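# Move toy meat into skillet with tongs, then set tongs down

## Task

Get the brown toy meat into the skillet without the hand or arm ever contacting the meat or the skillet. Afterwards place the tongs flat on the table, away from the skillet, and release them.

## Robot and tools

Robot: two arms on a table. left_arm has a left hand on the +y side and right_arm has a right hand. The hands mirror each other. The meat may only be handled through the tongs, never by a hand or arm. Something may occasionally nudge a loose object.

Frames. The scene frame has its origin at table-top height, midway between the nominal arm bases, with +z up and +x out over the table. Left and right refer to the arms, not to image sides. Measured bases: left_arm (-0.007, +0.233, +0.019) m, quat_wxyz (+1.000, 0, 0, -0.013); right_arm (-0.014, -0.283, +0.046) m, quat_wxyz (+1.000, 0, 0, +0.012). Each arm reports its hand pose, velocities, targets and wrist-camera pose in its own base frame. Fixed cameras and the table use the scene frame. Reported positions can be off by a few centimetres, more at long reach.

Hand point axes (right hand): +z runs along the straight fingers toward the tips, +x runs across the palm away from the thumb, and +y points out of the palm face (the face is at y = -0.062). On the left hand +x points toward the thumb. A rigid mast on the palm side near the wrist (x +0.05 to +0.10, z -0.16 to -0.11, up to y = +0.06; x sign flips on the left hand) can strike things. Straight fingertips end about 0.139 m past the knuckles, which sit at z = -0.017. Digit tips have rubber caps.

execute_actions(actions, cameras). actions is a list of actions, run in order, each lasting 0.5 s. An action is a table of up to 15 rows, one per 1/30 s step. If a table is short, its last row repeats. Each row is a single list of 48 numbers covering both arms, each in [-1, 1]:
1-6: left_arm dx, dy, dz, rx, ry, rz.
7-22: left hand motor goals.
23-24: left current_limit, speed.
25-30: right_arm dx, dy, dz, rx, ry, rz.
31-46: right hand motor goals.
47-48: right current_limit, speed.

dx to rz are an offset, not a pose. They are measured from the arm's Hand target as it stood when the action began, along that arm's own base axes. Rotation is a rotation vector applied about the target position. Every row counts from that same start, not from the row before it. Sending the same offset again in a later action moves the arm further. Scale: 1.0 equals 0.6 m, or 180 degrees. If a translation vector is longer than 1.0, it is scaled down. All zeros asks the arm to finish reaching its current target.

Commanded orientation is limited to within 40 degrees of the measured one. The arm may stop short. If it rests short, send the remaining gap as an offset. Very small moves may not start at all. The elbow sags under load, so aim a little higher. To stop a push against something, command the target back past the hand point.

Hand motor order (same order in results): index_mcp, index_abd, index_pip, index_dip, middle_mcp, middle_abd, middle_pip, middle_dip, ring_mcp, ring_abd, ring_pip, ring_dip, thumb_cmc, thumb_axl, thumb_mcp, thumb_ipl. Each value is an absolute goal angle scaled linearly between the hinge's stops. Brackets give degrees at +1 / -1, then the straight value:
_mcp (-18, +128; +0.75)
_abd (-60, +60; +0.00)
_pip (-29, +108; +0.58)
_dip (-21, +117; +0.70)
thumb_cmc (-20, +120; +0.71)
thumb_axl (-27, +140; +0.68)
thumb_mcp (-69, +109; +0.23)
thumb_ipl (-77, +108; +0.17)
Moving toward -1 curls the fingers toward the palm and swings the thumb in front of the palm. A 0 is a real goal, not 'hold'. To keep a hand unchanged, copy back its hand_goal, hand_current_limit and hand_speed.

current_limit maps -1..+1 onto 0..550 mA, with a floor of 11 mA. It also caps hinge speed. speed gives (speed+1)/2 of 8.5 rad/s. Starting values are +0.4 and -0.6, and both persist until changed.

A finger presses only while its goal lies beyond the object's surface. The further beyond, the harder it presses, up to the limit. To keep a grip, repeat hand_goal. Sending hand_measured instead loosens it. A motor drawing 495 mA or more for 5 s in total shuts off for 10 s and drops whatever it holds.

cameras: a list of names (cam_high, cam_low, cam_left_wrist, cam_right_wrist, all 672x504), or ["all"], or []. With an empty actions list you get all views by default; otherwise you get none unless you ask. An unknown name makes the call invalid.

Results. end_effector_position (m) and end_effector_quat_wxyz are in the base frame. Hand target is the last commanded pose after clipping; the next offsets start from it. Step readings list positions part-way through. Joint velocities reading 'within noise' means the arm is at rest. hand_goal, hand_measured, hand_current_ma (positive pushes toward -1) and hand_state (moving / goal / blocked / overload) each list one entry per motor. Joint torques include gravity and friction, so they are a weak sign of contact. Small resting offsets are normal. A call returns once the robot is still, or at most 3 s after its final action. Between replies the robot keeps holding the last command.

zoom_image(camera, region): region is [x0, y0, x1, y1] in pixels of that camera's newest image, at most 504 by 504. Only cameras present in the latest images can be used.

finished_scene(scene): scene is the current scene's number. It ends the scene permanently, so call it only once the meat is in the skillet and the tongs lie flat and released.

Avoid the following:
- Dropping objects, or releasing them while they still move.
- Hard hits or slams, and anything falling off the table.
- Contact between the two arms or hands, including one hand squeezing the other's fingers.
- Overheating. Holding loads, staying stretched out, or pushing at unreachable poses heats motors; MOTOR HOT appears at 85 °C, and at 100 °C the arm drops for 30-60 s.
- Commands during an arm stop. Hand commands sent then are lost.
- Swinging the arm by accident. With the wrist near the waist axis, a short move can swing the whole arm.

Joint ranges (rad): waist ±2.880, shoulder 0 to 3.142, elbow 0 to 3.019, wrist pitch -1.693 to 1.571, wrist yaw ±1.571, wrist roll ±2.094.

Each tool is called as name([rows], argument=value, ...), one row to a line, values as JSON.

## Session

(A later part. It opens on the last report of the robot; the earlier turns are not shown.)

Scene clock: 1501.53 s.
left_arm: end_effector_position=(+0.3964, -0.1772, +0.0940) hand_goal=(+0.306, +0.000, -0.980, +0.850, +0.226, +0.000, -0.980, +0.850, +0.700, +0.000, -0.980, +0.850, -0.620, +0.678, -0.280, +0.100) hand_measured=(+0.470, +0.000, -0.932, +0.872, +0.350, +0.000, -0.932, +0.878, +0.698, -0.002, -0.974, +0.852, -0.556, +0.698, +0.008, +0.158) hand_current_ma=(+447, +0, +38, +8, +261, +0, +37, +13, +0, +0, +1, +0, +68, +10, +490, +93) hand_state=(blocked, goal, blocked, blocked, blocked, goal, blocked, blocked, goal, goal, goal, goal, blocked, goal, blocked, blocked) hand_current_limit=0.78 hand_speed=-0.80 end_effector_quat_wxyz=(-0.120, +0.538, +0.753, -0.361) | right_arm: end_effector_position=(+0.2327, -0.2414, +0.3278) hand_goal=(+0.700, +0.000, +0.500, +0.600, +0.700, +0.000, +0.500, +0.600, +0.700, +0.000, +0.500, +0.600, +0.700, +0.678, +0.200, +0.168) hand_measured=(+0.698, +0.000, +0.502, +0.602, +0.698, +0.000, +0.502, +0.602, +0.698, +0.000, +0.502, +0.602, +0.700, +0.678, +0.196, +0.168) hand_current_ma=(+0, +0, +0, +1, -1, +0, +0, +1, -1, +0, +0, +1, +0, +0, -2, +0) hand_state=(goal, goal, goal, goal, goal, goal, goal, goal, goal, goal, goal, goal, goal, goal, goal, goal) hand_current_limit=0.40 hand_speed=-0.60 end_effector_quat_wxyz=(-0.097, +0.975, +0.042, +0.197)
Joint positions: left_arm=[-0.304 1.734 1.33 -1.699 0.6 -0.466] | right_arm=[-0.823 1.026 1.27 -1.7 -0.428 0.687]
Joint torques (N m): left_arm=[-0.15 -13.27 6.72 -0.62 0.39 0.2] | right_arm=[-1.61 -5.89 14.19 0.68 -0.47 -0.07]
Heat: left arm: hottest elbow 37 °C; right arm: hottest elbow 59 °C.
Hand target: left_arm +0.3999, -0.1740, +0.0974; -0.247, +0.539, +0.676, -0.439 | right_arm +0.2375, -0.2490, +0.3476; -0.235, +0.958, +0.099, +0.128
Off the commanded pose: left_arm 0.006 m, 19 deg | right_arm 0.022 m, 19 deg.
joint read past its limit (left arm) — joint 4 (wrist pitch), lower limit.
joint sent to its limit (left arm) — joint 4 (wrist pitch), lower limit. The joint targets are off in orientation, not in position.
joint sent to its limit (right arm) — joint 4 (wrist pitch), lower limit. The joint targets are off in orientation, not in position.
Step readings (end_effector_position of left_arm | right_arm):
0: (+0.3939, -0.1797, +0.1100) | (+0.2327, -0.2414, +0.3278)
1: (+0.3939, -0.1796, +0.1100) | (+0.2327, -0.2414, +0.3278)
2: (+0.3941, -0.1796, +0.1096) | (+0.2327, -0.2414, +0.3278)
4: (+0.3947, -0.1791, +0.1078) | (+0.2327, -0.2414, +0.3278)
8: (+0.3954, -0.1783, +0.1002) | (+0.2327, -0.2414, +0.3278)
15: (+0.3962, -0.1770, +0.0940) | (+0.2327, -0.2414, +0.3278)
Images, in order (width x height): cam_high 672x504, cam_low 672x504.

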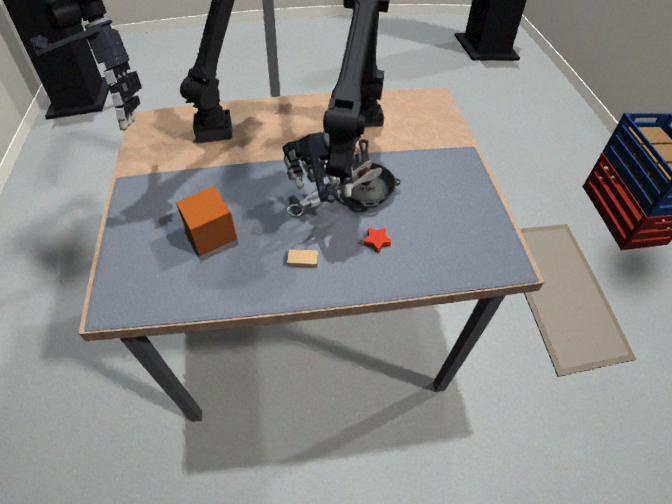

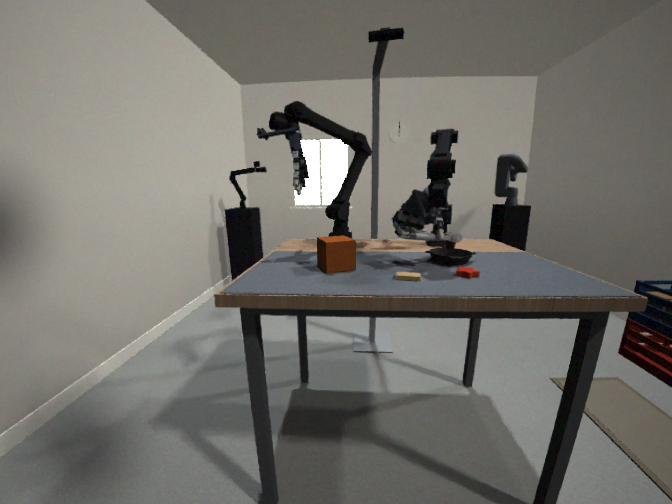

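execute_actions([
  [[0.0,0.005,-0.035,0,0,0,0.305,0,-0.98,0.85,0.225,0,-0.98,0.85,0.7,0,-0.98,0.85,-0.62,0.677,-0.28,0.1,0.78,-0.8,0,0,0,0,0,0,0.7,0,0.5,0.6,0.7,0,0.5,0.6,0.7,0,0.5,0.6,0.7,0.678,0.2,0.168,0.4,-0.6]],
], cameras=["cam_high","cam_low"])

zoom_image(camera="cam_high", region=[280, 130, 400, 220])

zoom_image(camera="cam_low", region=[380, 215, 480, 275])

Scene clock: 1511.00 s.
left_arm: end_effector_position=(+0.3953, -0.1735, +0.0717) hand_goal=(+0.306, +0.000, -0.980, +0.850, +0.226, +0.000, -0.980, +0.850, +0.700, +0.000, -0.980, +0.850, -0.620, +0.678, -0.280, +0.100) hand_measured=(+0.470, +0.000, -0.932, +0.872, +0.350, +0.000, -0.932, +0.878, +0.698, -0.002, -0.974, +0.852, -0.556, +0.698, +0.008, +0.158) hand_current_ma=(+447, +0, +38, +8, +261, +0, +37, +13, +0, +0, +1, +0, +68, +10, +489, +93) hand_state=(blocked, goal, blocked, blocked, blocked, goal, blocked, blocked, goal, goal, goal, goal, blocked, goal, blocked, blocked) hand_current_limit=0.78 hand_speed=-0.80 end_effector_quat_wxyz=(-0.139, +0.540, +0.744, -0.368) | right_arm: end_effector_position=(+0.2327, -0.2414, +0.3278) hand_goal=(+0.700, +0.000, +0.500, +0.600, +0.700, +0.000, +0.500, +0.600, +0.700, +0.000, +0.500, +0.600, +0.700, +0.678, +0.200, +0.168) hand_measured=(+0.698, +0.000, +0.502, +0.602, +0.698, +0.000, +0.502, +0.602, +0.698, +0.000, +0.502, +0.602, +0.700, +0.678, +0.196, +0.168) hand_current_ma=(+0, +0, +0, +1, -1, +0, +0, +1, -1, +0, +0, +1, +0, +0, -2, +0) hand_state=(goal, goal, goal, goal, goal, goal, goal, goal, goal, goal, goal, goal, goal, goal, goal, goal) hand_current_limit=0.40 hand_speed=-0.60 end_effector_quat_wxyz=(-0.097, +0.975, +0.042, +0.197)
Joint positions: left_arm=[-0.296 1.784 1.324 -1.699 0.59 -0.429] | right_arm=[-0.823 1.026 1.27 -1.7 -0.428 0.687]
Joint torques (N m): left_arm=[-0.15 -13.8 6.63 -0.72 0.37 0.19] | right_arm=[-1.55 -6.12 14 0.61 -0.5 -0.12]
Heat: left arm: hottest elbow 37 °C; right arm: hottest elbow 59 °C.
Hand target: left_arm +0.4000, -0.1709, +0.0764; -0.246, +0.538, +0.676, -0.439 | right_arm +0.2375, -0.2490, +0.3476; -0.235, +0.958, +0.099, +0.128
Off the commanded pose: left_arm 0.007 m, 17 deg | right_arm 0.022 m, 19 deg.
joint read past its limit (left arm) — joint 4 (wrist pitch), lower limit.
joint sent to its limit (left arm) — joint 4 (wrist pitch), lower limit. The joint targets are off in orientation, not in position.
joint sent to its limit (right arm) — joint 4 (wrist pitch), lower limit. The joint targets are off in orientation, not in position.
Step readings (end_effector_position of left_arm | right_arm):
0: (+0.3964, -0.1772, +0.0940) | (+0.2327, -0.2414, +0.3278)
1: (+0.3965, -0.1771, +0.0940) | (+0.2327, -0.2414, +0.3278)
2: (+0.3967, -0.1769, +0.0936) | (+0.2327, -0.2414, +0.3278)
4: (+0.3971, -0.1768, +0.0914) | (+0.2327, -0.2414, +0.3278)
8: (+0.3975, -0.1753, +0.0816) | (+0.2327, -0.2414, +0.3278)
15: (+0.3951, -0.1733, +0.0717) | (+0.2327, -0.2414, +0.3278)
Images, in order (width x height): cam_high 672x504, cam_low 672x504.

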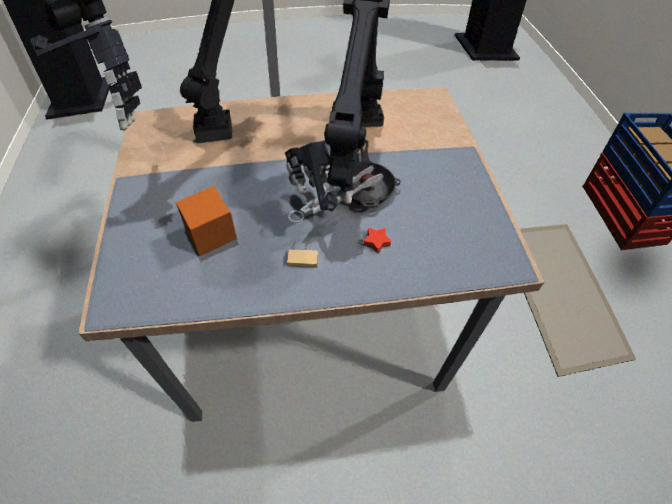

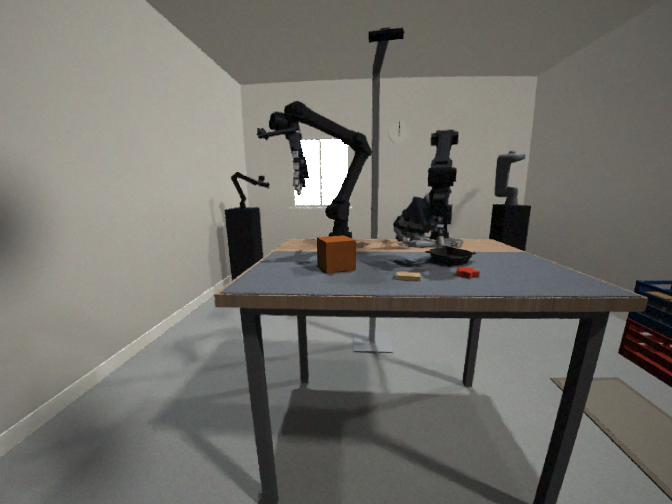

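Scaled by 4.200.

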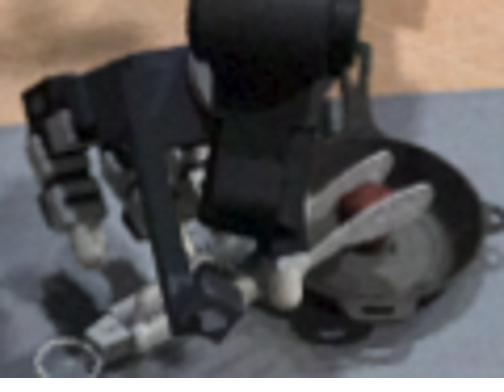

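Scaled by 5.040.

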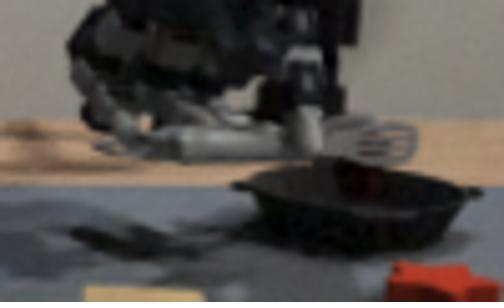

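execute_actions([
  [[0.0,0.0,0,0,0,0,0.38,0,-0.98,0.85,0.30,0,-0.98,0.85,0.7,0,-0.98,0.85,-0.62,0.677,-0.28,0.1,0.78,-0.85,0,0,0,0,0,0,0.7,0,0.5,0.6,0.7,0,0.5,0.6,0.7,0,0.5,0.6,0.7,0.678,0.2,0.168,0.4,-0.6]],
  [[0.0,0.0,0,0,0,0,0.44,0,-0.98,0.85,0.37,0,-0.98,0.85,0.7,0,-0.98,0.85,-0.62,0.677,-0.28,0.1,0.78,-0.85,0,0,0,0,0,0,0.7,0,0.5,0.6,0.7,0,0.5,0.6,0.7,0,0.5,0.6,0.7,0.678,0.2,0.168,0.4,-0.6]],
], cameras=["cam_high","cam_low"])

zoom_image(camera="cam_high", region=[280, 130, 400, 220])

zoom_image(camera="cam_low", region=[380, 215, 480, 275])

Scene clock: 1520.23 s.
left_arm: end_effector_position=(+0.3954, -0.1735, +0.0717) hand_goal=(+0.440, +0.000, -0.980, +0.850, +0.370, +0.000, -0.980, +0.850, +0.700, +0.000, -0.980, +0.850, -0.620, +0.678, -0.280, +0.100) hand_measured=(+0.512, +0.000, -0.930, +0.872, +0.406, +0.000, -0.932, +0.878, +0.698, -0.002, -0.974, +0.852, -0.568, +0.698, +0.008, +0.158) hand_current_ma=(+91, +0, +40, +8, +24, +0, +37, +13, +0, +0, +1, +0, +47, +10, +489, +93) hand_state=(blocked, goal, blocked, blocked, blocked, goal, blocked, blocked, goal, goal, goal, goal, blocked, goal, blocked, blocked) hand_current_limit=0.78 hand_speed=-0.85 end_effector_quat_wxyz=(-0.139, +0.541, +0.744, -0.367) | right_arm: end_effector_position=(+0.2327, -0.2414, +0.3278) hand_goal=(+0.700, +0.000, +0.500, +0.600, +0.700, +0.000, +0.500, +0.600, +0.700, +0.000, +0.500, +0.600, +0.700, +0.678, +0.200, +0.168) hand_measured=(+0.698, +0.000, +0.502, +0.602, +0.698, +0.000, +0.502, +0.602, +0.698, +0.000, +0.502, +0.602, +0.700, +0.678, +0.196, +0.168) hand_current_ma=(+0, +0, +0, +1, -1, +0, +0, +1, -1, +0, +0, +1, +0, +0, -2, +0) hand_state=(goal, goal, goal, goal, goal, goal, goal, goal, goal, goal, goal, goal, goal, goal, goal, goal) hand_current_limit=0.40 hand_speed=-0.60 end_effector_quat_wxyz=(-0.097, +0.975, +0.042, +0.197)
Joint positions: left_arm=[-0.296 1.784 1.324 -1.699 0.589 -0.427] | right_arm=[-0.823 1.026 1.27 -1.7 -0.428 0.687]
Joint torques (N m): left_arm=[-0.21 -13.86 6.64 -0.73 0.39 0.18] | right_arm=[-1.79 -6.24 14.2 0.55 -0.53 -0.05]
Heat: left arm: hottest elbow 37 °C; right arm: hottest elbow 59 °C.
Hand target: left_arm +0.4000, -0.1709, +0.0764; -0.247, +0.538, +0.676, -0.439 | right_arm +0.2375, -0.2490, +0.3476; -0.235, +0.958, +0.099, +0.128
Off the commanded pose: left_arm 0.007 m, 17 deg | right_arm 0.022 m, 19 deg.
joint read past its limit (left arm) — joint 4 (wrist pitch), lower limit.
joint sent to its limit (left arm) — joint 4 (wrist pitch), lower limit. The joint targets are off in orientation, not in position.
joint sent to its limit (right arm) — joint 4 (wrist pitch), lower limit. The joint targets are off in orientation, not in position.
Step readings (end_effector_position of left_arm | right_arm):
0: (+0.3953, -0.1736, +0.0717) | (+0.2327, -0.2414, +0.3278)
1: (+0.3953, -0.1736, +0.0717) | (+0.2327, -0.2414, +0.3278)
2: (+0.3953, -0.1736, +0.0717) | (+0.2327, -0.2414, +0.3278)
4: (+0.3953, -0.1736, +0.0717) | (+0.2327, -0.2414, +0.3278)
8: (+0.3953, -0.1735, +0.0717) | (+0.2327, -0.2414, +0.3278)
15: (+0.3954, -0.1736, +0.0717) | (+0.2327, -0.2414, +0.3278)
16: (+0.3954, -0.1736, +0.0717) | (+0.2327, -0.2414, +0.3278)
17: (+0.3954, -0.1736, +0.0717) | (+0.2327, -0.2414, +0.3278)
19: (+0.3954, -0.1735, +0.0717) | (+0.2327, -0.2414, +0.3278)
23: (+0.3954, -0.1735, +0.0717) | (+0.2327, -0.2414, +0.3278)
30: (+0.3954, -0.1735, +0.0717) | (+0.2327, -0.2414, +0.3278)
Images, in order (width x height): cam_high 672x504, cam_low 672x504.

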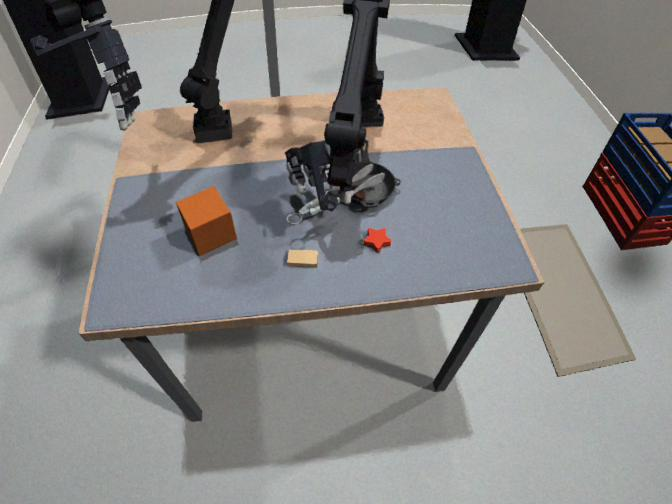

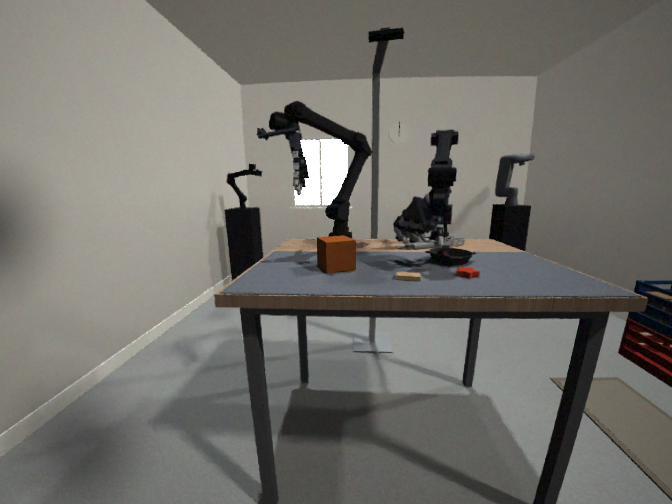

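Scaled by 4.200.

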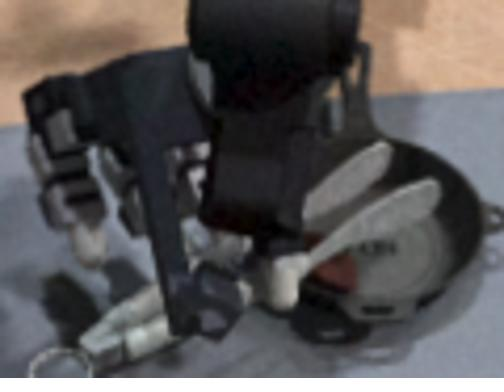

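Scaled by 5.040.

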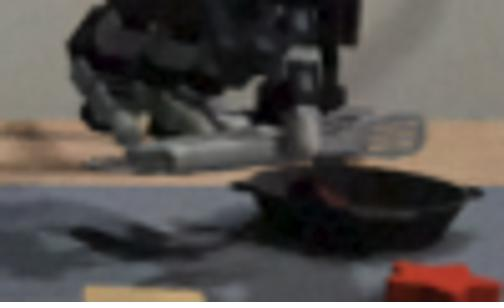

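execute_actions([
  [[0.0,0.0,0.05,0,0,0,0.40,0,-0.98,0.85,0.33,0,-0.98,0.85,0.7,0,-0.98,0.85,-0.62,0.677,-0.28,0.1,0.78,-0.85,0,0,0,0,0,0,0.7,0,0.5,0.6,0.7,0,0.5,0.6,0.7,0,0.5,0.6,0.7,0.678,0.2,0.168,0.4,-0.6]],
  [[0.0,0.0,0.04,0,0,0,0.38,0,-0.98,0.85,0.30,0,-0.98,0.85,0.7,0,-0.98,0.85,-0.62,0.677,-0.28,0.1,0.78,-0.85,0,0,0,0,0,0,0.7,0,0.5,0.6,0.7,0,0.5,0.6,0.7,0,0.5,0.6,0.7,0.678,0.2,0.168,0.4,-0.6]],
  [[-0.03,-0.075,0.0,0,0,0,0.38,0,-0.98,0.85,0.30,0,-0.98,0.85,0.7,0,-0.98,0.85,-0.62,0.677,-0.28,0.1,0.78,-0.85,0,0,0,0,0,0,0.7,0,0.5,0.6,0.7,0,0.5,0.6,0.7,0,0.5,0.6,0.7,0.678,0.2,0.168,0.4,-0.6]],
], cameras=["cam_high","cam_low"])

zoom_image(camera="cam_high", region=[280, 130, 400, 220])

zoom_image(camera="cam_low", region=[380, 215, 480, 275])

Scene clock: 1528.27 s.
left_arm: end_effector_position=(+0.3712, -0.2156, +0.1195) hand_goal=(+0.380, +0.000, -0.980, +0.850, +0.300, +0.000, -0.980, +0.850, +0.700, +0.000, -0.980, +0.850, -0.620, +0.678, -0.280, +0.100) hand_measured=(+0.510, +0.000, -0.930, +0.872, +0.398, +0.000, -0.932, +0.878, +0.698, -0.002, -0.974, +0.852, -0.568, +0.698, +0.008, +0.158) hand_current_ma=(+285, +0, +40, +8, +164, +0, +37, +13, +0, +0, +1, +0, +47, +10, +489, +93) hand_state=(blocked, goal, blocked, blocked, blocked, goal, blocked, blocked, goal, goal, goal, goal, blocked, goal, blocked, blocked) hand_current_limit=0.78 hand_speed=-0.85 end_effector_quat_wxyz=(-0.116, +0.536, +0.750, -0.369) | right_arm: end_effector_position=(+0.2327, -0.2414, +0.3278) hand_goal=(+0.700, +0.000, +0.500, +0.600, +0.700, +0.000, +0.500, +0.600, +0.700, +0.000, +0.500, +0.600, +0.700, +0.678, +0.200, +0.168) hand_measured=(+0.698, +0.000, +0.502, +0.602, +0.698, +0.000, +0.502, +0.602, +0.698, +0.000, +0.502, +0.602, +0.700, +0.678, +0.196, +0.168) hand_current_ma=(+0, +0, +0, +1, -1, +0, +0, +1, -1, +0, +0, +1, +0, +0, -2, +0) hand_state=(goal, goal, goal, goal, goal, goal, goal, goal, goal, goal, goal, goal, goal, goal, goal, goal) hand_current_limit=0.40 hand_speed=-0.60 end_effector_quat_wxyz=(-0.097, +0.975, +0.042, +0.197)
Joint positions: left_arm=[-0.394 1.674 1.324 -1.699 0.663 -0.556] | right_arm=[-0.823 1.026 1.27 -1.7 -0.428 0.687]
Joint torques (N m): left_arm=[-0.26 -12.81 8.84 -0.49 0.6 0.02] | right_arm=[-1.85 -5.19 14.11 0.76 -0.5 -0.05]
Heat: left arm: hottest elbow 37 °C; right arm: hottest elbow 59 °C.
Hand target: left_arm +0.3820, -0.2159, +0.1304; -0.247, +0.538, +0.676, -0.439 | right_arm +0.2375, -0.2490, +0.3476; -0.235, +0.958, +0.099, +0.128
Off the commanded pose: left_arm 0.015 m, 19 deg | right_arm 0.022 m, 19 deg.
joint read past its limit (left arm) — joint 4 (wrist pitch), lower limit.
joint sent to its limit (left arm) — joint 4 (wrist pitch), lower limit. The joint targets are off in orientation, not in position.
joint sent to its limit (right arm) — joint 4 (wrist pitch), lower limit. The joint targets are off in orientation, not in position.
Step readings (end_effector_position of left_arm | right_arm):
0: (+0.3954, -0.1735, +0.0717) | (+0.2327, -0.2414, +0.3278)
1: (+0.3954, -0.1735, +0.0717) | (+0.2327, -0.2414, +0.3278)
2: (+0.3954, -0.1735, +0.0718) | (+0.2327, -0.2414, +0.3278)
4: (+0.3955, -0.1734, +0.0729) | (+0.2327, -0.2414, +0.3278)
8: (+0.3962, -0.1731, +0.0813) | (+0.2327, -0.2414, +0.3278)
15: (+0.3970, -0.1729, +0.0936) | (+0.2327, -0.2414, +0.3278)
16: (+0.3969, -0.1729, +0.0937) | (+0.2327, -0.2414, +0.3278)
17: (+0.3968, -0.1727, +0.0939) | (+0.2327, -0.2414, +0.3278)
19: (+0.3966, -0.1722, +0.0957) | (+0.2327, -0.2414, +0.3278)
23: (+0.3966, -0.1717, +0.1057) | (+0.2327, -0.2414, +0.3278)
30: (+0.3964, -0.1715, +0.1167) | (+0.2327, -0.2414, +0.3278)
31: (+0.3962, -0.1717, +0.1167) | (+0.2327, -0.2414, +0.3278)
32: (+0.3955, -0.1732, +0.1170) | (+0.2327, -0.2414, +0.3278)
34: (+0.3922, -0.1800, +0.1178) | (+0.2327, -0.2414, +0.3278)
38: (+0.3807, -0.2014, +0.1188) | (+0.2327, -0.2414, +0.3278)
45: (+0.3717, -0.2162, +0.1195) | (+0.2327, -0.2414, +0.3278)
Images, in order (width x height): cam_high 672x504, cam_low 672x504.

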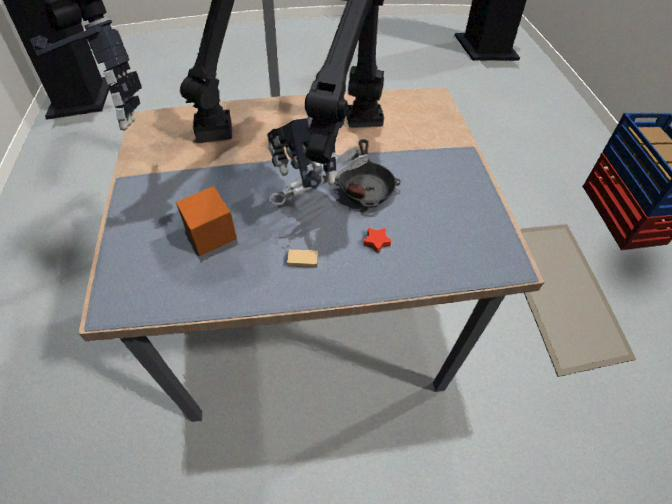

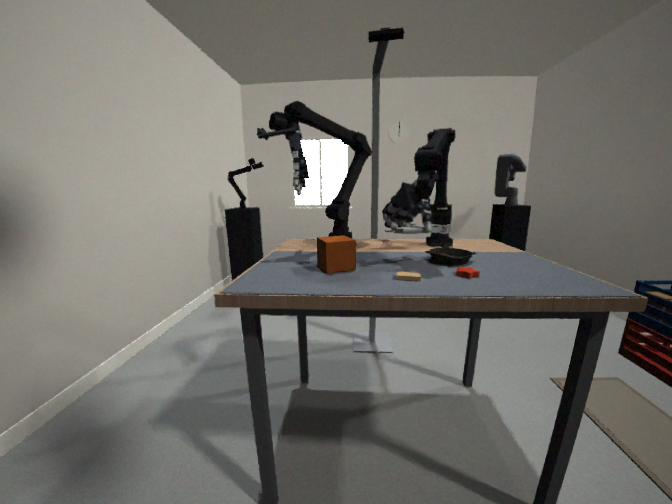

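Scaled by 4.200.

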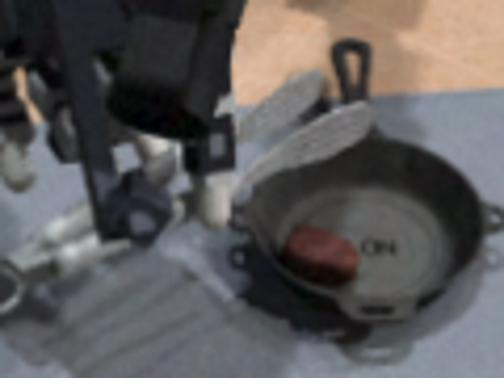

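Scaled by 5.040.

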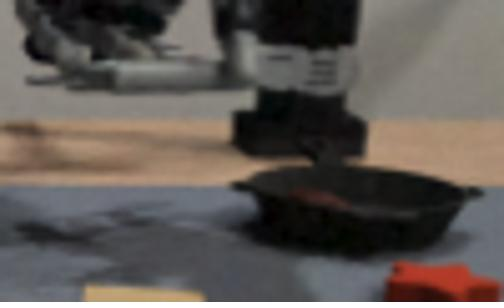

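execute_actions([
  [[-0.05,-0.095,0.0,0,0,0,0.38,0,-0.98,0.85,0.30,0,-0.98,0.85,0.7,0,-0.98,0.85,-0.62,0.677,-0.28,0.1,0.78,-0.85,0,0,0,0,0,0,0.7,0,0.5,0.6,0.7,0,0.5,0.6,0.7,0,0.5,0.6,0.7,0.678,0.2,0.168,0.4,-0.6]],
  [[-0.05,-0.092,0.0,0,0,0,0.38,0,-0.98,0.85,0.30,0,-0.98,0.85,0.7,0,-0.98,0.85,-0.62,0.677,-0.28,0.1,0.78,-0.85,0,0,0,0,0,0,0.7,0,0.5,0.6,0.7,0,0.5,0.6,0.7,0,0.5,0.6,0.7,0.678,0.2,0.168,0.4,-0.6]],
  [[0,0,-0.06,0,0,0,0.38,0,-0.98,0.85,0.30,0,-0.98,0.85,0.7,0,-0.98,0.85,-0.62,0.677,-0.28,0.1,0.78,-0.85,0,0,0,0,0,0,0.7,0,0.5,0.6,0.7,0,0.5,0.6,0.7,0,0.5,0.6,0.7,0.678,0.2,0.168,0.4,-0.6]],
], cameras=["cam_high","cam_low"])

zoom_image(camera="cam_high", region=[210, 130, 360, 250])

zoom_image(camera="cam_low", region=[340, 205, 480, 275])

Scene clock: 1541.33 s.
left_arm: end_effector_position=(+0.3007, -0.3174, +0.0750) hand_goal=(+0.380, +0.000, -0.980, +0.850, +0.300, +0.000, -0.980, +0.850, +0.700, +0.000, -0.980, +0.850, -0.620, +0.678, -0.280, +0.100) hand_measured=(+0.504, +0.000, -0.930, +0.872, +0.392, +0.000, -0.932, +0.878, +0.698, -0.002, -0.974, +0.852, -0.568, +0.698, +0.008, +0.158) hand_current_ma=(+264, +0, +40, +8, +150, +0, +37, +13, +0, +0, +1, +0, +47, +10, +489, +93) hand_state=(blocked, goal, blocked, blocked, blocked, goal, blocked, blocked, goal, goal, goal, goal, blocked, goal, blocked, blocked) hand_current_limit=0.78 hand_speed=-0.85 end_effector_quat_wxyz=(-0.217, +0.519, +0.715, -0.416) | right_arm: end_effector_position=(+0.2327, -0.2414, +0.3278) hand_goal=(+0.700, +0.000, +0.500, +0.600, +0.700, +0.000, +0.500, +0.600, +0.700, +0.000, +0.500, +0.600, +0.700, +0.678, +0.200, +0.168) hand_measured=(+0.698, +0.000, +0.502, +0.602, +0.698, +0.000, +0.502, +0.602, +0.698, +0.000, +0.502, +0.602, +0.700, +0.678, +0.196, +0.168) hand_current_ma=(+0, +0, +0, +1, -1, +0, +0, +1, -1, +0, +0, +1, +0, +0, -2, +0) hand_state=(goal, goal, goal, goal, goal, goal, goal, goal, goal, goal, goal, goal, goal, goal, goal, goal) hand_current_limit=0.40 hand_speed=-0.60 end_effector_quat_wxyz=(-0.097, +0.975, +0.042, +0.197)
Joint positions: left_arm=[-0.629 1.829 1.357 -1.699 0.825 -0.675] | right_arm=[-0.823 1.026 1.27 -1.7 -0.428 0.687]
Joint torques (N m): left_arm=[-0.21 -15.27 10.1 -0.72 0.58 0.17] | right_arm=[-1.32 -6.36 14.26 0.75 -0.48 -0.06]
Heat: left arm: hottest elbow 38 °C; right arm: hottest elbow 59 °C.
Hand target: left_arm +0.3220, -0.3282, +0.0946; -0.246, +0.539, +0.676, -0.439 | right_arm +0.2375, -0.2490, +0.3476; -0.235, +0.958, +0.099, +0.128
Off the commanded pose: left_arm 0.031 m, 7 deg | right_arm 0.022 m, 19 deg.
joint read past its limit (left arm) — joint 4 (wrist pitch), lower limit.
joint sent to its limit (left arm) — joint 4 (wrist pitch), lower limit. The joint targets are off in orientation, not in position.
joint sent to its limit (right arm) — joint 4 (wrist pitch), lower limit. The joint targets are off in orientation, not in position.
Step readings (end_effector_position of left_arm | right_arm):
0: (+0.3712, -0.2156, +0.1195) | (+0.2327, -0.2414, +0.3278)
1: (+0.3711, -0.2159, +0.1196) | (+0.2327, -0.2414, +0.3278)
2: (+0.3698, -0.2182, +0.1202) | (+0.2327, -0.2414, +0.3278)
4: (+0.3651, -0.2259, +0.1213) | (+0.2327, -0.2414, +0.3278)
8: (+0.3465, -0.2524, +0.1206) | (+0.2327, -0.2414, +0.3278)
15: (+0.3325, -0.2689, +0.1157) | (+0.2327, -0.2414, +0.3278)
16: (+0.3324, -0.2689, +0.1156) | (+0.2327, -0.2414, +0.3278)
17: (+0.3311, -0.2705, +0.1156) | (+0.2327, -0.2414, +0.3278)
19: (+0.3273, -0.2772, +0.1158) | (+0.2327, -0.2414, +0.3278)
23: (+0.3117, -0.3017, +0.1139) | (+0.2327, -0.2414, +0.3278)
30: (+0.2976, -0.3175, +0.1109) | (+0.2327, -0.2414, +0.3278)
31: (+0.2978, -0.3172, +0.1108) | (+0.2327, -0.2414, +0.3278)
32: (+0.2985, -0.3171, +0.1102) | (+0.2327, -0.2414, +0.3278)
34: (+0.3003, -0.3175, +0.1064) | (+0.2327, -0.2414, +0.3278)
38: (+0.3013, -0.3174, +0.0884) | (+0.2327, -0.2414, +0.3278)
45: (+0.3005, -0.3171, +0.0750) | (+0.2327, -0.2414, +0.3278)
Images, in order (width x height): cam_high 672x504, cam_low 672x504.

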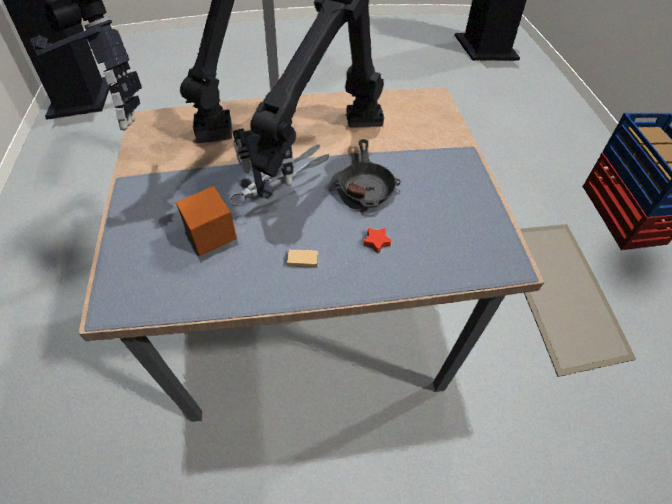

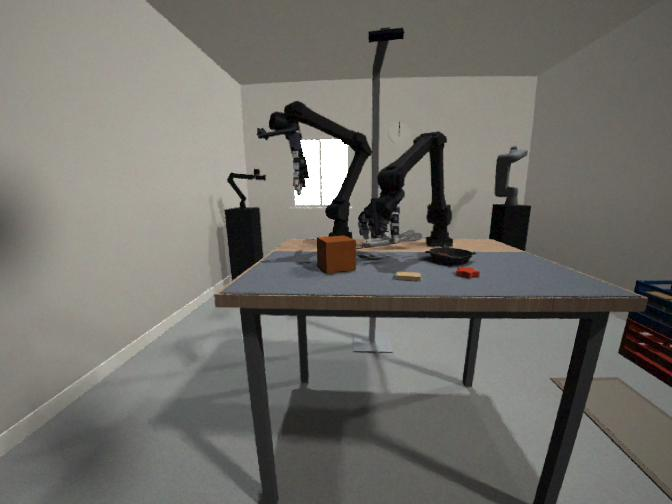

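Scaled by 3.360.

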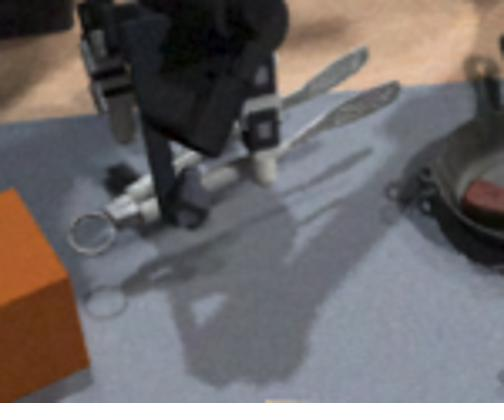

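Scaled by 3.600.

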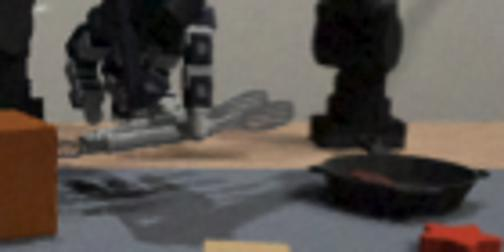

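execute_actions([
  [[0,0,-0.045,-0.05,-0.02,0,0.38,0,-0.98,0.85,0.30,0,-0.98,0.85,0.7,0,-0.98,0.85,-0.62,0.677,-0.28,0.1,0.78,-0.85,0,0,0,0,0,0,0.7,0,0.5,0.6,0.7,0,0.5,0.6,0.7,0,0.5,0.6,0.7,0.678,0.2,0.168,0.4,-0.6]],
], cameras=["cam_high","cam_low"])

zoom_image(camera="cam_high", region=[210, 130, 360, 250])

zoom_image(camera="cam_low", region=[340, 205, 480, 275])

Scene clock: 1549.93 s.
left_arm: end_effector_position=(+0.3201, -0.3277, +0.0664) hand_goal=(+0.380, +0.000, -0.980, +0.850, +0.300, +0.000, -0.980, +0.850, +0.700, +0.000, -0.980, +0.850, -0.620, +0.678, -0.280, +0.100) hand_measured=(+0.504, +0.000, -0.930, +0.872, +0.392, +0.000, -0.932, +0.878, +0.698, -0.002, -0.974, +0.852, -0.568, +0.698, +0.008, +0.158) hand_current_ma=(+264, +0, +40, +8, +149, +0, +37, +13, +0, +0, +1, +0, +47, +10, +489, +93) hand_state=(blocked, goal, blocked, blocked, blocked, goal, blocked, blocked, goal, goal, goal, goal, blocked, goal, blocked, blocked) hand_current_limit=0.78 hand_speed=-0.85 end_effector_quat_wxyz=(-0.165, +0.566, +0.665, -0.459) | right_arm: end_effector_position=(+0.2327, -0.2414, +0.3278) hand_goal=(+0.700, +0.000, +0.500, +0.600, +0.700, +0.000, +0.500, +0.600, +0.700, +0.000, +0.500, +0.600, +0.700, +0.678, +0.200, +0.168) hand_measured=(+0.698, +0.000, +0.502, +0.602, +0.698, +0.000, +0.502, +0.602, +0.698, +0.000, +0.502, +0.602, +0.700, +0.678, +0.196, +0.168) hand_current_ma=(+0, +0, +0, +1, -1, +0, +0, +1, -1, +0, +0, +1, +0, +0, -2, +0) hand_state=(goal, goal, goal, goal, goal, goal, goal, goal, goal, goal, goal, goal, goal, goal, goal, goal) hand_current_limit=0.40 hand_speed=-0.60 end_effector_quat_wxyz=(-0.097, +0.975, +0.042, +0.197)
Joint positions: left_arm=[-0.587 1.857 1.357 -1.699 0.867 -0.449] | right_arm=[-0.823 1.026 1.27 -1.7 -0.428 0.687]
Joint torques (N m): left_arm=[-0.67 -14.27 6.13 -0.72 0.74 0.23] | right_arm=[-1.38 -6.07 14.09 0.76 -0.49 -0.05]
Heat: left arm: hottest elbow 39 °C; right arm: hottest elbow 59 °C.
Hand target: left_arm +0.3221, -0.3281, +0.0676; -0.182, +0.570, +0.647, -0.474 | right_arm +0.2375, -0.2490, +0.3476; -0.235, +0.958, +0.099, +0.128
Off the commanded pose: left_arm 0.002 m, 3 deg | right_arm 0.022 m, 19 deg.
joint read past its limit (left arm) — joint 4 (wrist pitch), lower limit.
joint sent to its limit (left arm) — joint 4 (wrist pitch), lower limit. The joint targets are off in orientation, not in position.
joint sent to its limit (right arm) — joint 4 (wrist pitch), lower limit. The joint targets are off in orientation, not in position.
Step readings (end_effector_position of left_arm | right_arm):
0: (+0.3008, -0.3174, +0.0750) | (+0.2327, -0.2414, +0.3278)
1: (+0.3010, -0.3176, +0.0750) | (+0.2327, -0.2414, +0.3278)
2: (+0.3016, -0.3191, +0.0753) | (+0.2327, -0.2414, +0.3278)
4: (+0.3041, -0.3239, +0.0757) | (+0.2327, -0.2414, +0.3278)
8: (+0.3126, -0.3261, +0.0730) | (+0.2327, -0.2414, +0.3278)
15: (+0.3193, -0.3260, +0.0664) | (+0.2327, -0.2414, +0.3278)
Images, in order (width x height): cam_high 672x504, cam_low 672x504.

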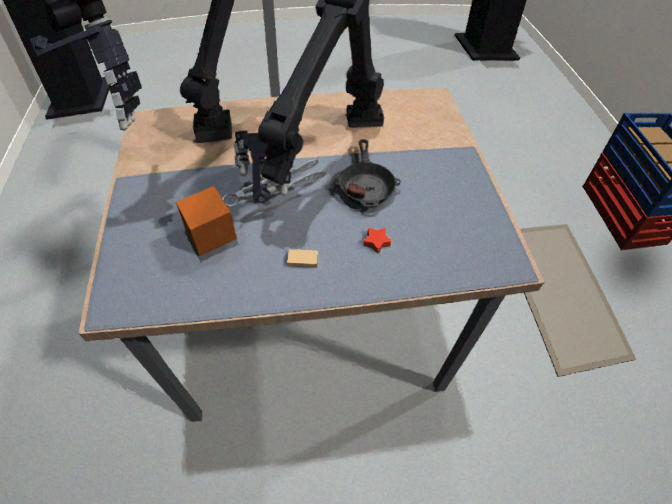

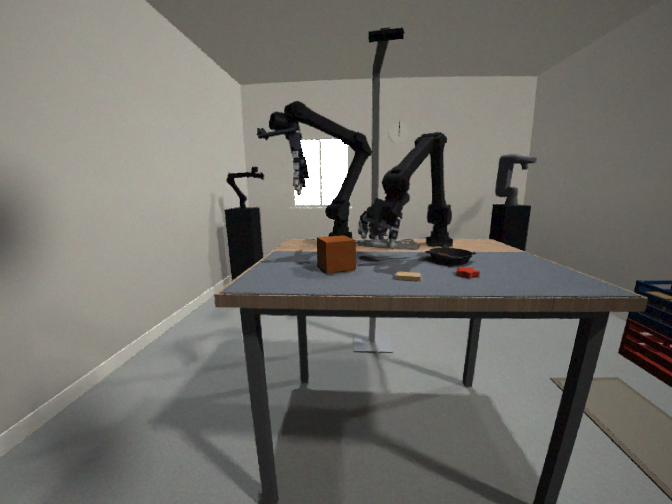

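Scaled by 3.360.

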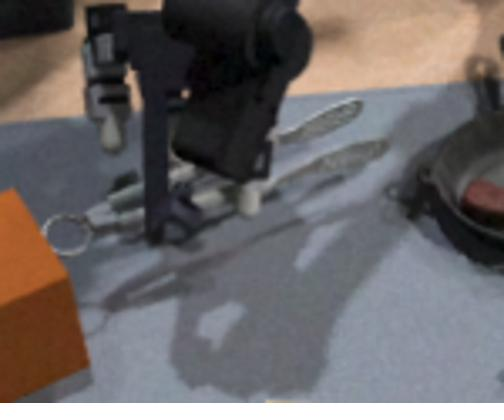

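Scaled by 3.600.

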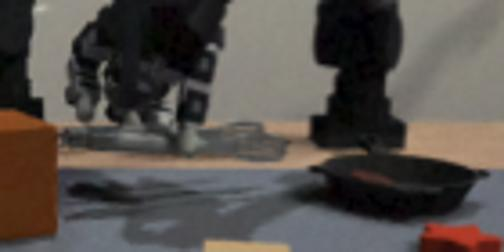

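execute_actions([
  [[-0.065,0,0,0,0,0,0.38,0,-0.98,0.85,0.30,0,-0.98,0.85,0.7,0,-0.98,0.85,-0.62,0.677,-0.28,0.1,0.78,-0.85,0,0,0,0,0,0,0.7,0,0.5,0.6,0.7,0,0.5,0.6,0.7,0,0.5,0.6,0.7,0.678,0.2,0.168,0.4,-0.6]],
  [[0,0,-0.045,0,0,0,0.38,0,-0.98,0.85,0.30,0,-0.98,0.85,0.7,0,-0.98,0.85,-0.62,0.677,-0.28,0.1,0.78,-0.85,0,0,0,0,0,0,0.7,0,0.5,0.6,0.7,0,0.5,0.6,0.7,0,0.5,0.6,0.7,0.678,0.2,0.168,0.4,-0.6]],
], cameras=["cam_high","cam_low"])

zoom_image(camera="cam_high", region=[210, 130, 360, 250])

zoom_image(camera="cam_low", region=[340, 205, 480, 275])

Scene clock: 1559.83 s.
left_arm: end_effector_position=(+0.2831, -0.3253, +0.0414) hand_goal=(+0.380, +0.000, -0.980, +0.850, +0.300, +0.000, -0.980, +0.850, +0.700, +0.000, -0.980, +0.850, -0.620, +0.678, -0.280, +0.100) hand_measured=(+0.502, +0.000, -0.930, +0.872, +0.390, +0.000, -0.932, +0.878, +0.696, -0.002, -0.974, +0.852, -0.568, +0.698, +0.008, +0.158) hand_current_ma=(+258, +0, +40, +8, +144, +0, +37, +13, +0, +0, +1, +0, +47, +10, +490, +93) hand_state=(blocked, goal, blocked, blocked, blocked, goal, blocked, blocked, goal, goal, goal, goal, blocked, goal, blocked, blocked) hand_current_limit=0.78 hand_speed=-0.85 end_effector_quat_wxyz=(-0.187, +0.564, +0.652, -0.471) | right_arm: end_effector_position=(+0.2327, -0.2414, +0.3278) hand_goal=(+0.700, +0.000, +0.500, +0.600, +0.700, +0.000, +0.500, +0.600, +0.700, +0.000, +0.500, +0.600, +0.700, +0.678, +0.200, +0.168) hand_measured=(+0.698, +0.000, +0.502, +0.602, +0.698, +0.000, +0.502, +0.602, +0.698, +0.000, +0.502, +0.602, +0.700, +0.678, +0.196, +0.168) hand_current_ma=(+0, +0, +0, +1, -1, +0, +0, +1, -1, +0, +0, +1, +0, +0, -2, +0) hand_state=(goal, goal, goal, goal, goal, goal, goal, goal, goal, goal, goal, goal, goal, goal, goal, goal) hand_current_limit=0.40 hand_speed=-0.60 end_effector_quat_wxyz=(-0.097, +0.975, +0.042, +0.197)
Joint positions: left_arm=[-0.619 1.857 1.26 -1.658 0.892 -0.424] | right_arm=[-0.823 1.026 1.27 -1.7 -0.428 0.687]
Joint torques (N m): left_arm=[-1.32 -13.33 5.65 -0.64 0.7 0.26] | right_arm=[-1.85 -6.42 14.22 0.73 -0.52 -0.04]
Heat: left arm: hottest elbow 38 °C; right arm: hottest elbow 59 °C.
Hand target: left_arm +0.2830, -0.3282, +0.0405; -0.182, +0.570, +0.646, -0.474 | right_arm +0.2375, -0.2490, +0.3476; -0.235, +0.958, +0.099, +0.128
Off the commanded pose: left_arm 0.003 m, 1 deg | right_arm 0.022 m, 19 deg.
joint sent to its limit (right arm) — joint 4 (wrist pitch), lower limit. The joint targets are off in orientation, not in position.
Step readings (end_effector_position of left_arm | right_arm):
0: (+0.3202, -0.3278, +0.0664) | (+0.2327, -0.2414, +0.3278)
1: (+0.3197, -0.3277, +0.0662) | (+0.2327, -0.2414, +0.3278)
2: (+0.3178, -0.3276, +0.0653) | (+0.2327, -0.2414, +0.3278)
4: (+0.3105, -0.3254, +0.0620) | (+0.2327, -0.2414, +0.3278)
8: (+0.2897, -0.3188, +0.0511) | (+0.2327, -0.2414, +0.3278)
15: (+0.2807, -0.3228, +0.0506) | (+0.2327, -0.2414, +0.3278)
16: (+0.2808, -0.3229, +0.0509) | (+0.2327, -0.2414, +0.3278)
17: (+0.2812, -0.3232, +0.0507) | (+0.2327, -0.2414, +0.3278)
19: (+0.2827, -0.3245, +0.0489) | (+0.2327, -0.2414, +0.3278)
23: (+0.2828, -0.3249, +0.0447) | (+0.2327, -0.2414, +0.3278)
30: (+0.2830, -0.3252, +0.0416) | (+0.2327, -0.2414, +0.3278)
Images, in order (width x height): cam_high 672x504, cam_low 672x504.

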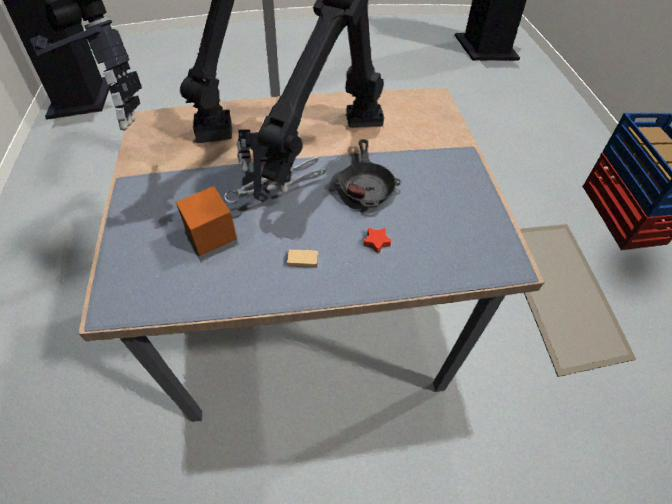

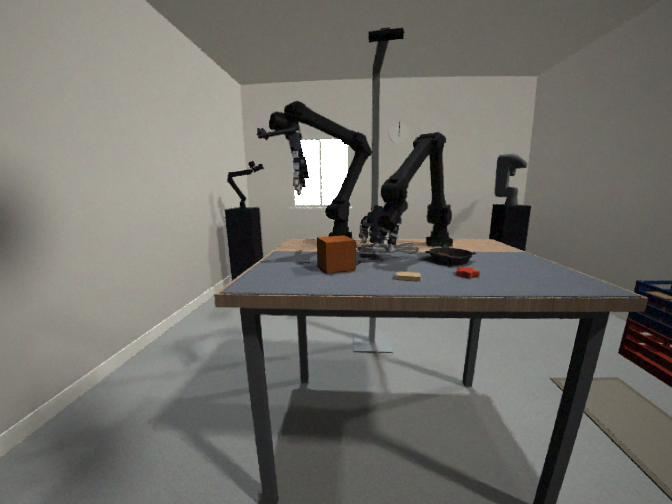

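Scaled by 3.360.

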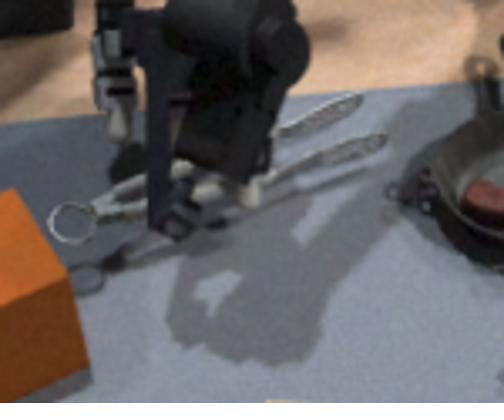

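Scaled by 3.600.

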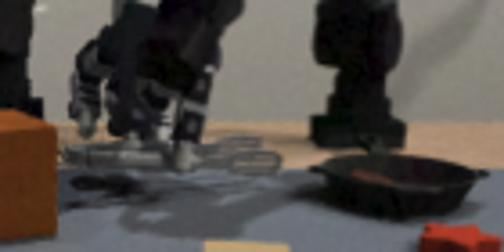

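execute_actions([
  [[0,0,-0.035,0,0,0,0.38,0,-0.98,0.85,0.30,0,-0.98,0.85,0.7,0,-0.98,0.85,-0.62,0.677,-0.28,0.1,0.78,-0.85,0,0,0,0,0,0,0.7,0,0.5,0.6,0.7,0,0.5,0.6,0.7,0,0.5,0.6,0.7,0.678,0.2,0.168,0.4,-0.6]],
], cameras=["cam_high","cam_low"])

zoom_image(camera="cam_high", region=[210, 130, 360, 250])

zoom_image(camera="cam_low", region=[340, 205, 480, 275])

Scene clock: 1564.03 s.
left_arm: end_effector_position=(+0.2820, -0.3248, +0.0178) hand_goal=(+0.380, +0.000, -0.980, +0.850, +0.300, +0.000, -0.980, +0.850, +0.700, +0.000, -0.980, +0.850, -0.620, +0.678, -0.280, +0.100) hand_measured=(+0.502, +0.000, -0.914, +0.880, +0.300, +0.000, -0.972, +0.854, +0.696, -0.002, -0.974, +0.852, -0.654, +0.672, +0.008, +0.158) hand_current_ma=(+256, +0, +67, +14, +0, +0, +1, +0, +0, +0, +1, +0, -19, -1, +489, +93) hand_state=(blocked, goal, blocked, blocked, goal, goal, goal, goal, goal, goal, goal, goal, blocked, goal, blocked, blocked) hand_current_limit=0.78 hand_speed=-0.85 end_effector_quat_wxyz=(-0.189, +0.563, +0.651, -0.472) | right_arm: end_effector_position=(+0.2327, -0.2414, +0.3278) hand_goal=(+0.700, +0.000, +0.500, +0.600, +0.700, +0.000, +0.500, +0.600, +0.700, +0.000, +0.500, +0.600, +0.700, +0.678, +0.200, +0.168) hand_measured=(+0.698, +0.000, +0.502, +0.602, +0.698, +0.000, +0.502, +0.602, +0.698, +0.000, +0.502, +0.602, +0.700, +0.678, +0.196, +0.168) hand_current_ma=(+0, +0, +0, +1, -1, +0, +0, +1, -1, +0, +0, +1, +0, +0, -2, +0) hand_state=(goal, goal, goal, goal, goal, goal, goal, goal, goal, goal, goal, goal, goal, goal, goal, goal) hand_current_limit=0.40 hand_speed=-0.60 end_effector_quat_wxyz=(-0.097, +0.975, +0.042, +0.197)
Joint positions: left_arm=[-0.619 1.895 1.241 -1.609 0.893 -0.421] | right_arm=[-0.823 1.026 1.27 -1.7 -0.428 0.687]
Joint torques (N m): left_arm=[-1.32 -14.1 5.55 -0.65 0.67 0.22] | right_arm=[-1.44 -6.65 14.06 0.57 -0.49 -0.07]
Heat: left arm: hottest elbow 38 °C; right arm: hottest elbow 59 °C.
Hand target: left_arm +0.2830, -0.3282, +0.0195; -0.182, +0.570, +0.646, -0.474 | right_arm +0.2375, -0.2490, +0.3476; -0.235, +0.958, +0.099, +0.128
Off the commanded pose: left_arm 0.004 m, 1 deg | right_arm 0.022 m, 19 deg.
joint sent to its limit (right arm) — joint 4 (wrist pitch), lower limit. The joint targets are off in orientation, not in position.
Step readings (end_effector_position of left_arm | right_arm):
0: (+0.2831, -0.3253, +0.0414) | (+0.2327, -0.2414, +0.3278)
1: (+0.2832, -0.3253, +0.0414) | (+0.2327, -0.2414, +0.3278)
2: (+0.2835, -0.3255, +0.0403) | (+0.2327, -0.2414, +0.3278)
4: (+0.2845, -0.3263, +0.0370) | (+0.2327, -0.2414, +0.3278)
8: (+0.2835, -0.3256, +0.0254) | (+0.2327, -0.2414, +0.3278)
15: (+0.2819, -0.3246, +0.0179) | (+0.2327, -0.2414, +0.3278)
Images, in order (width x height): cam_high 672x504, cam_low 672x504.

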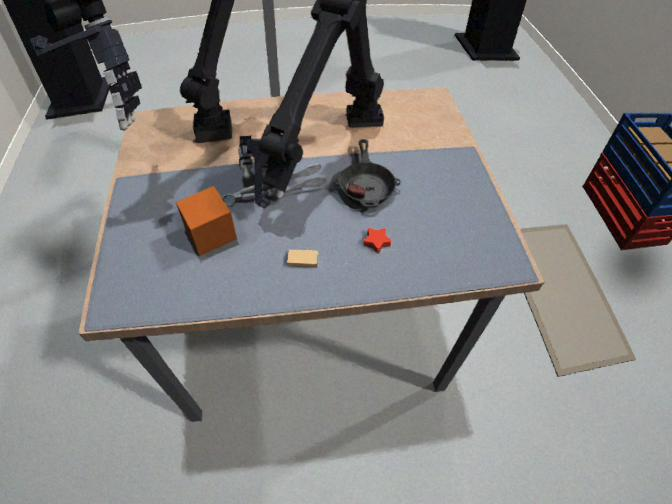

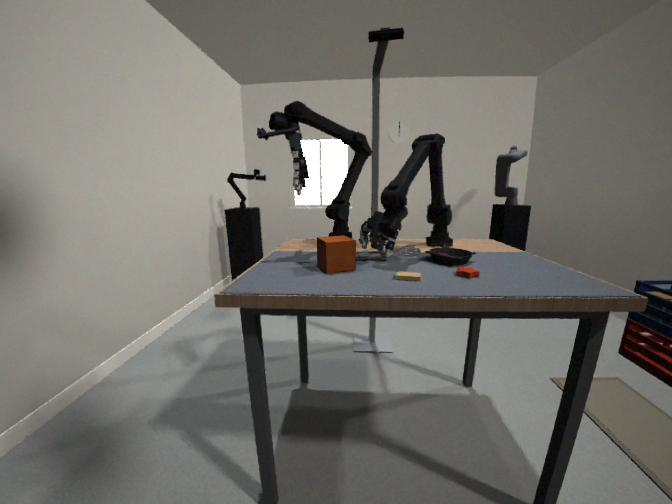

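Scaled by 3.360.

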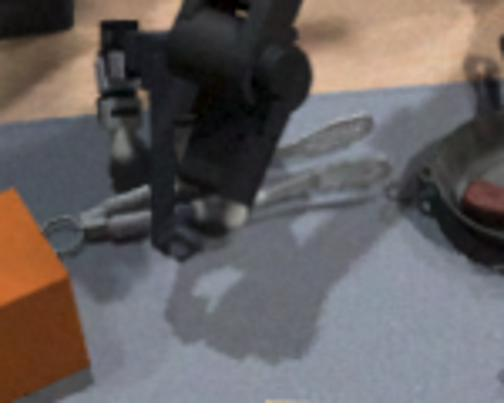

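Scaled by 3.600.

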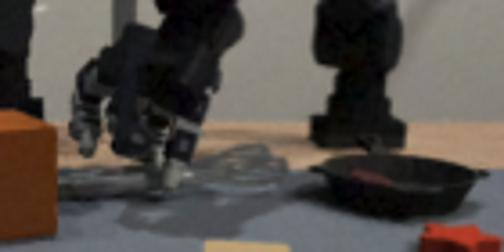

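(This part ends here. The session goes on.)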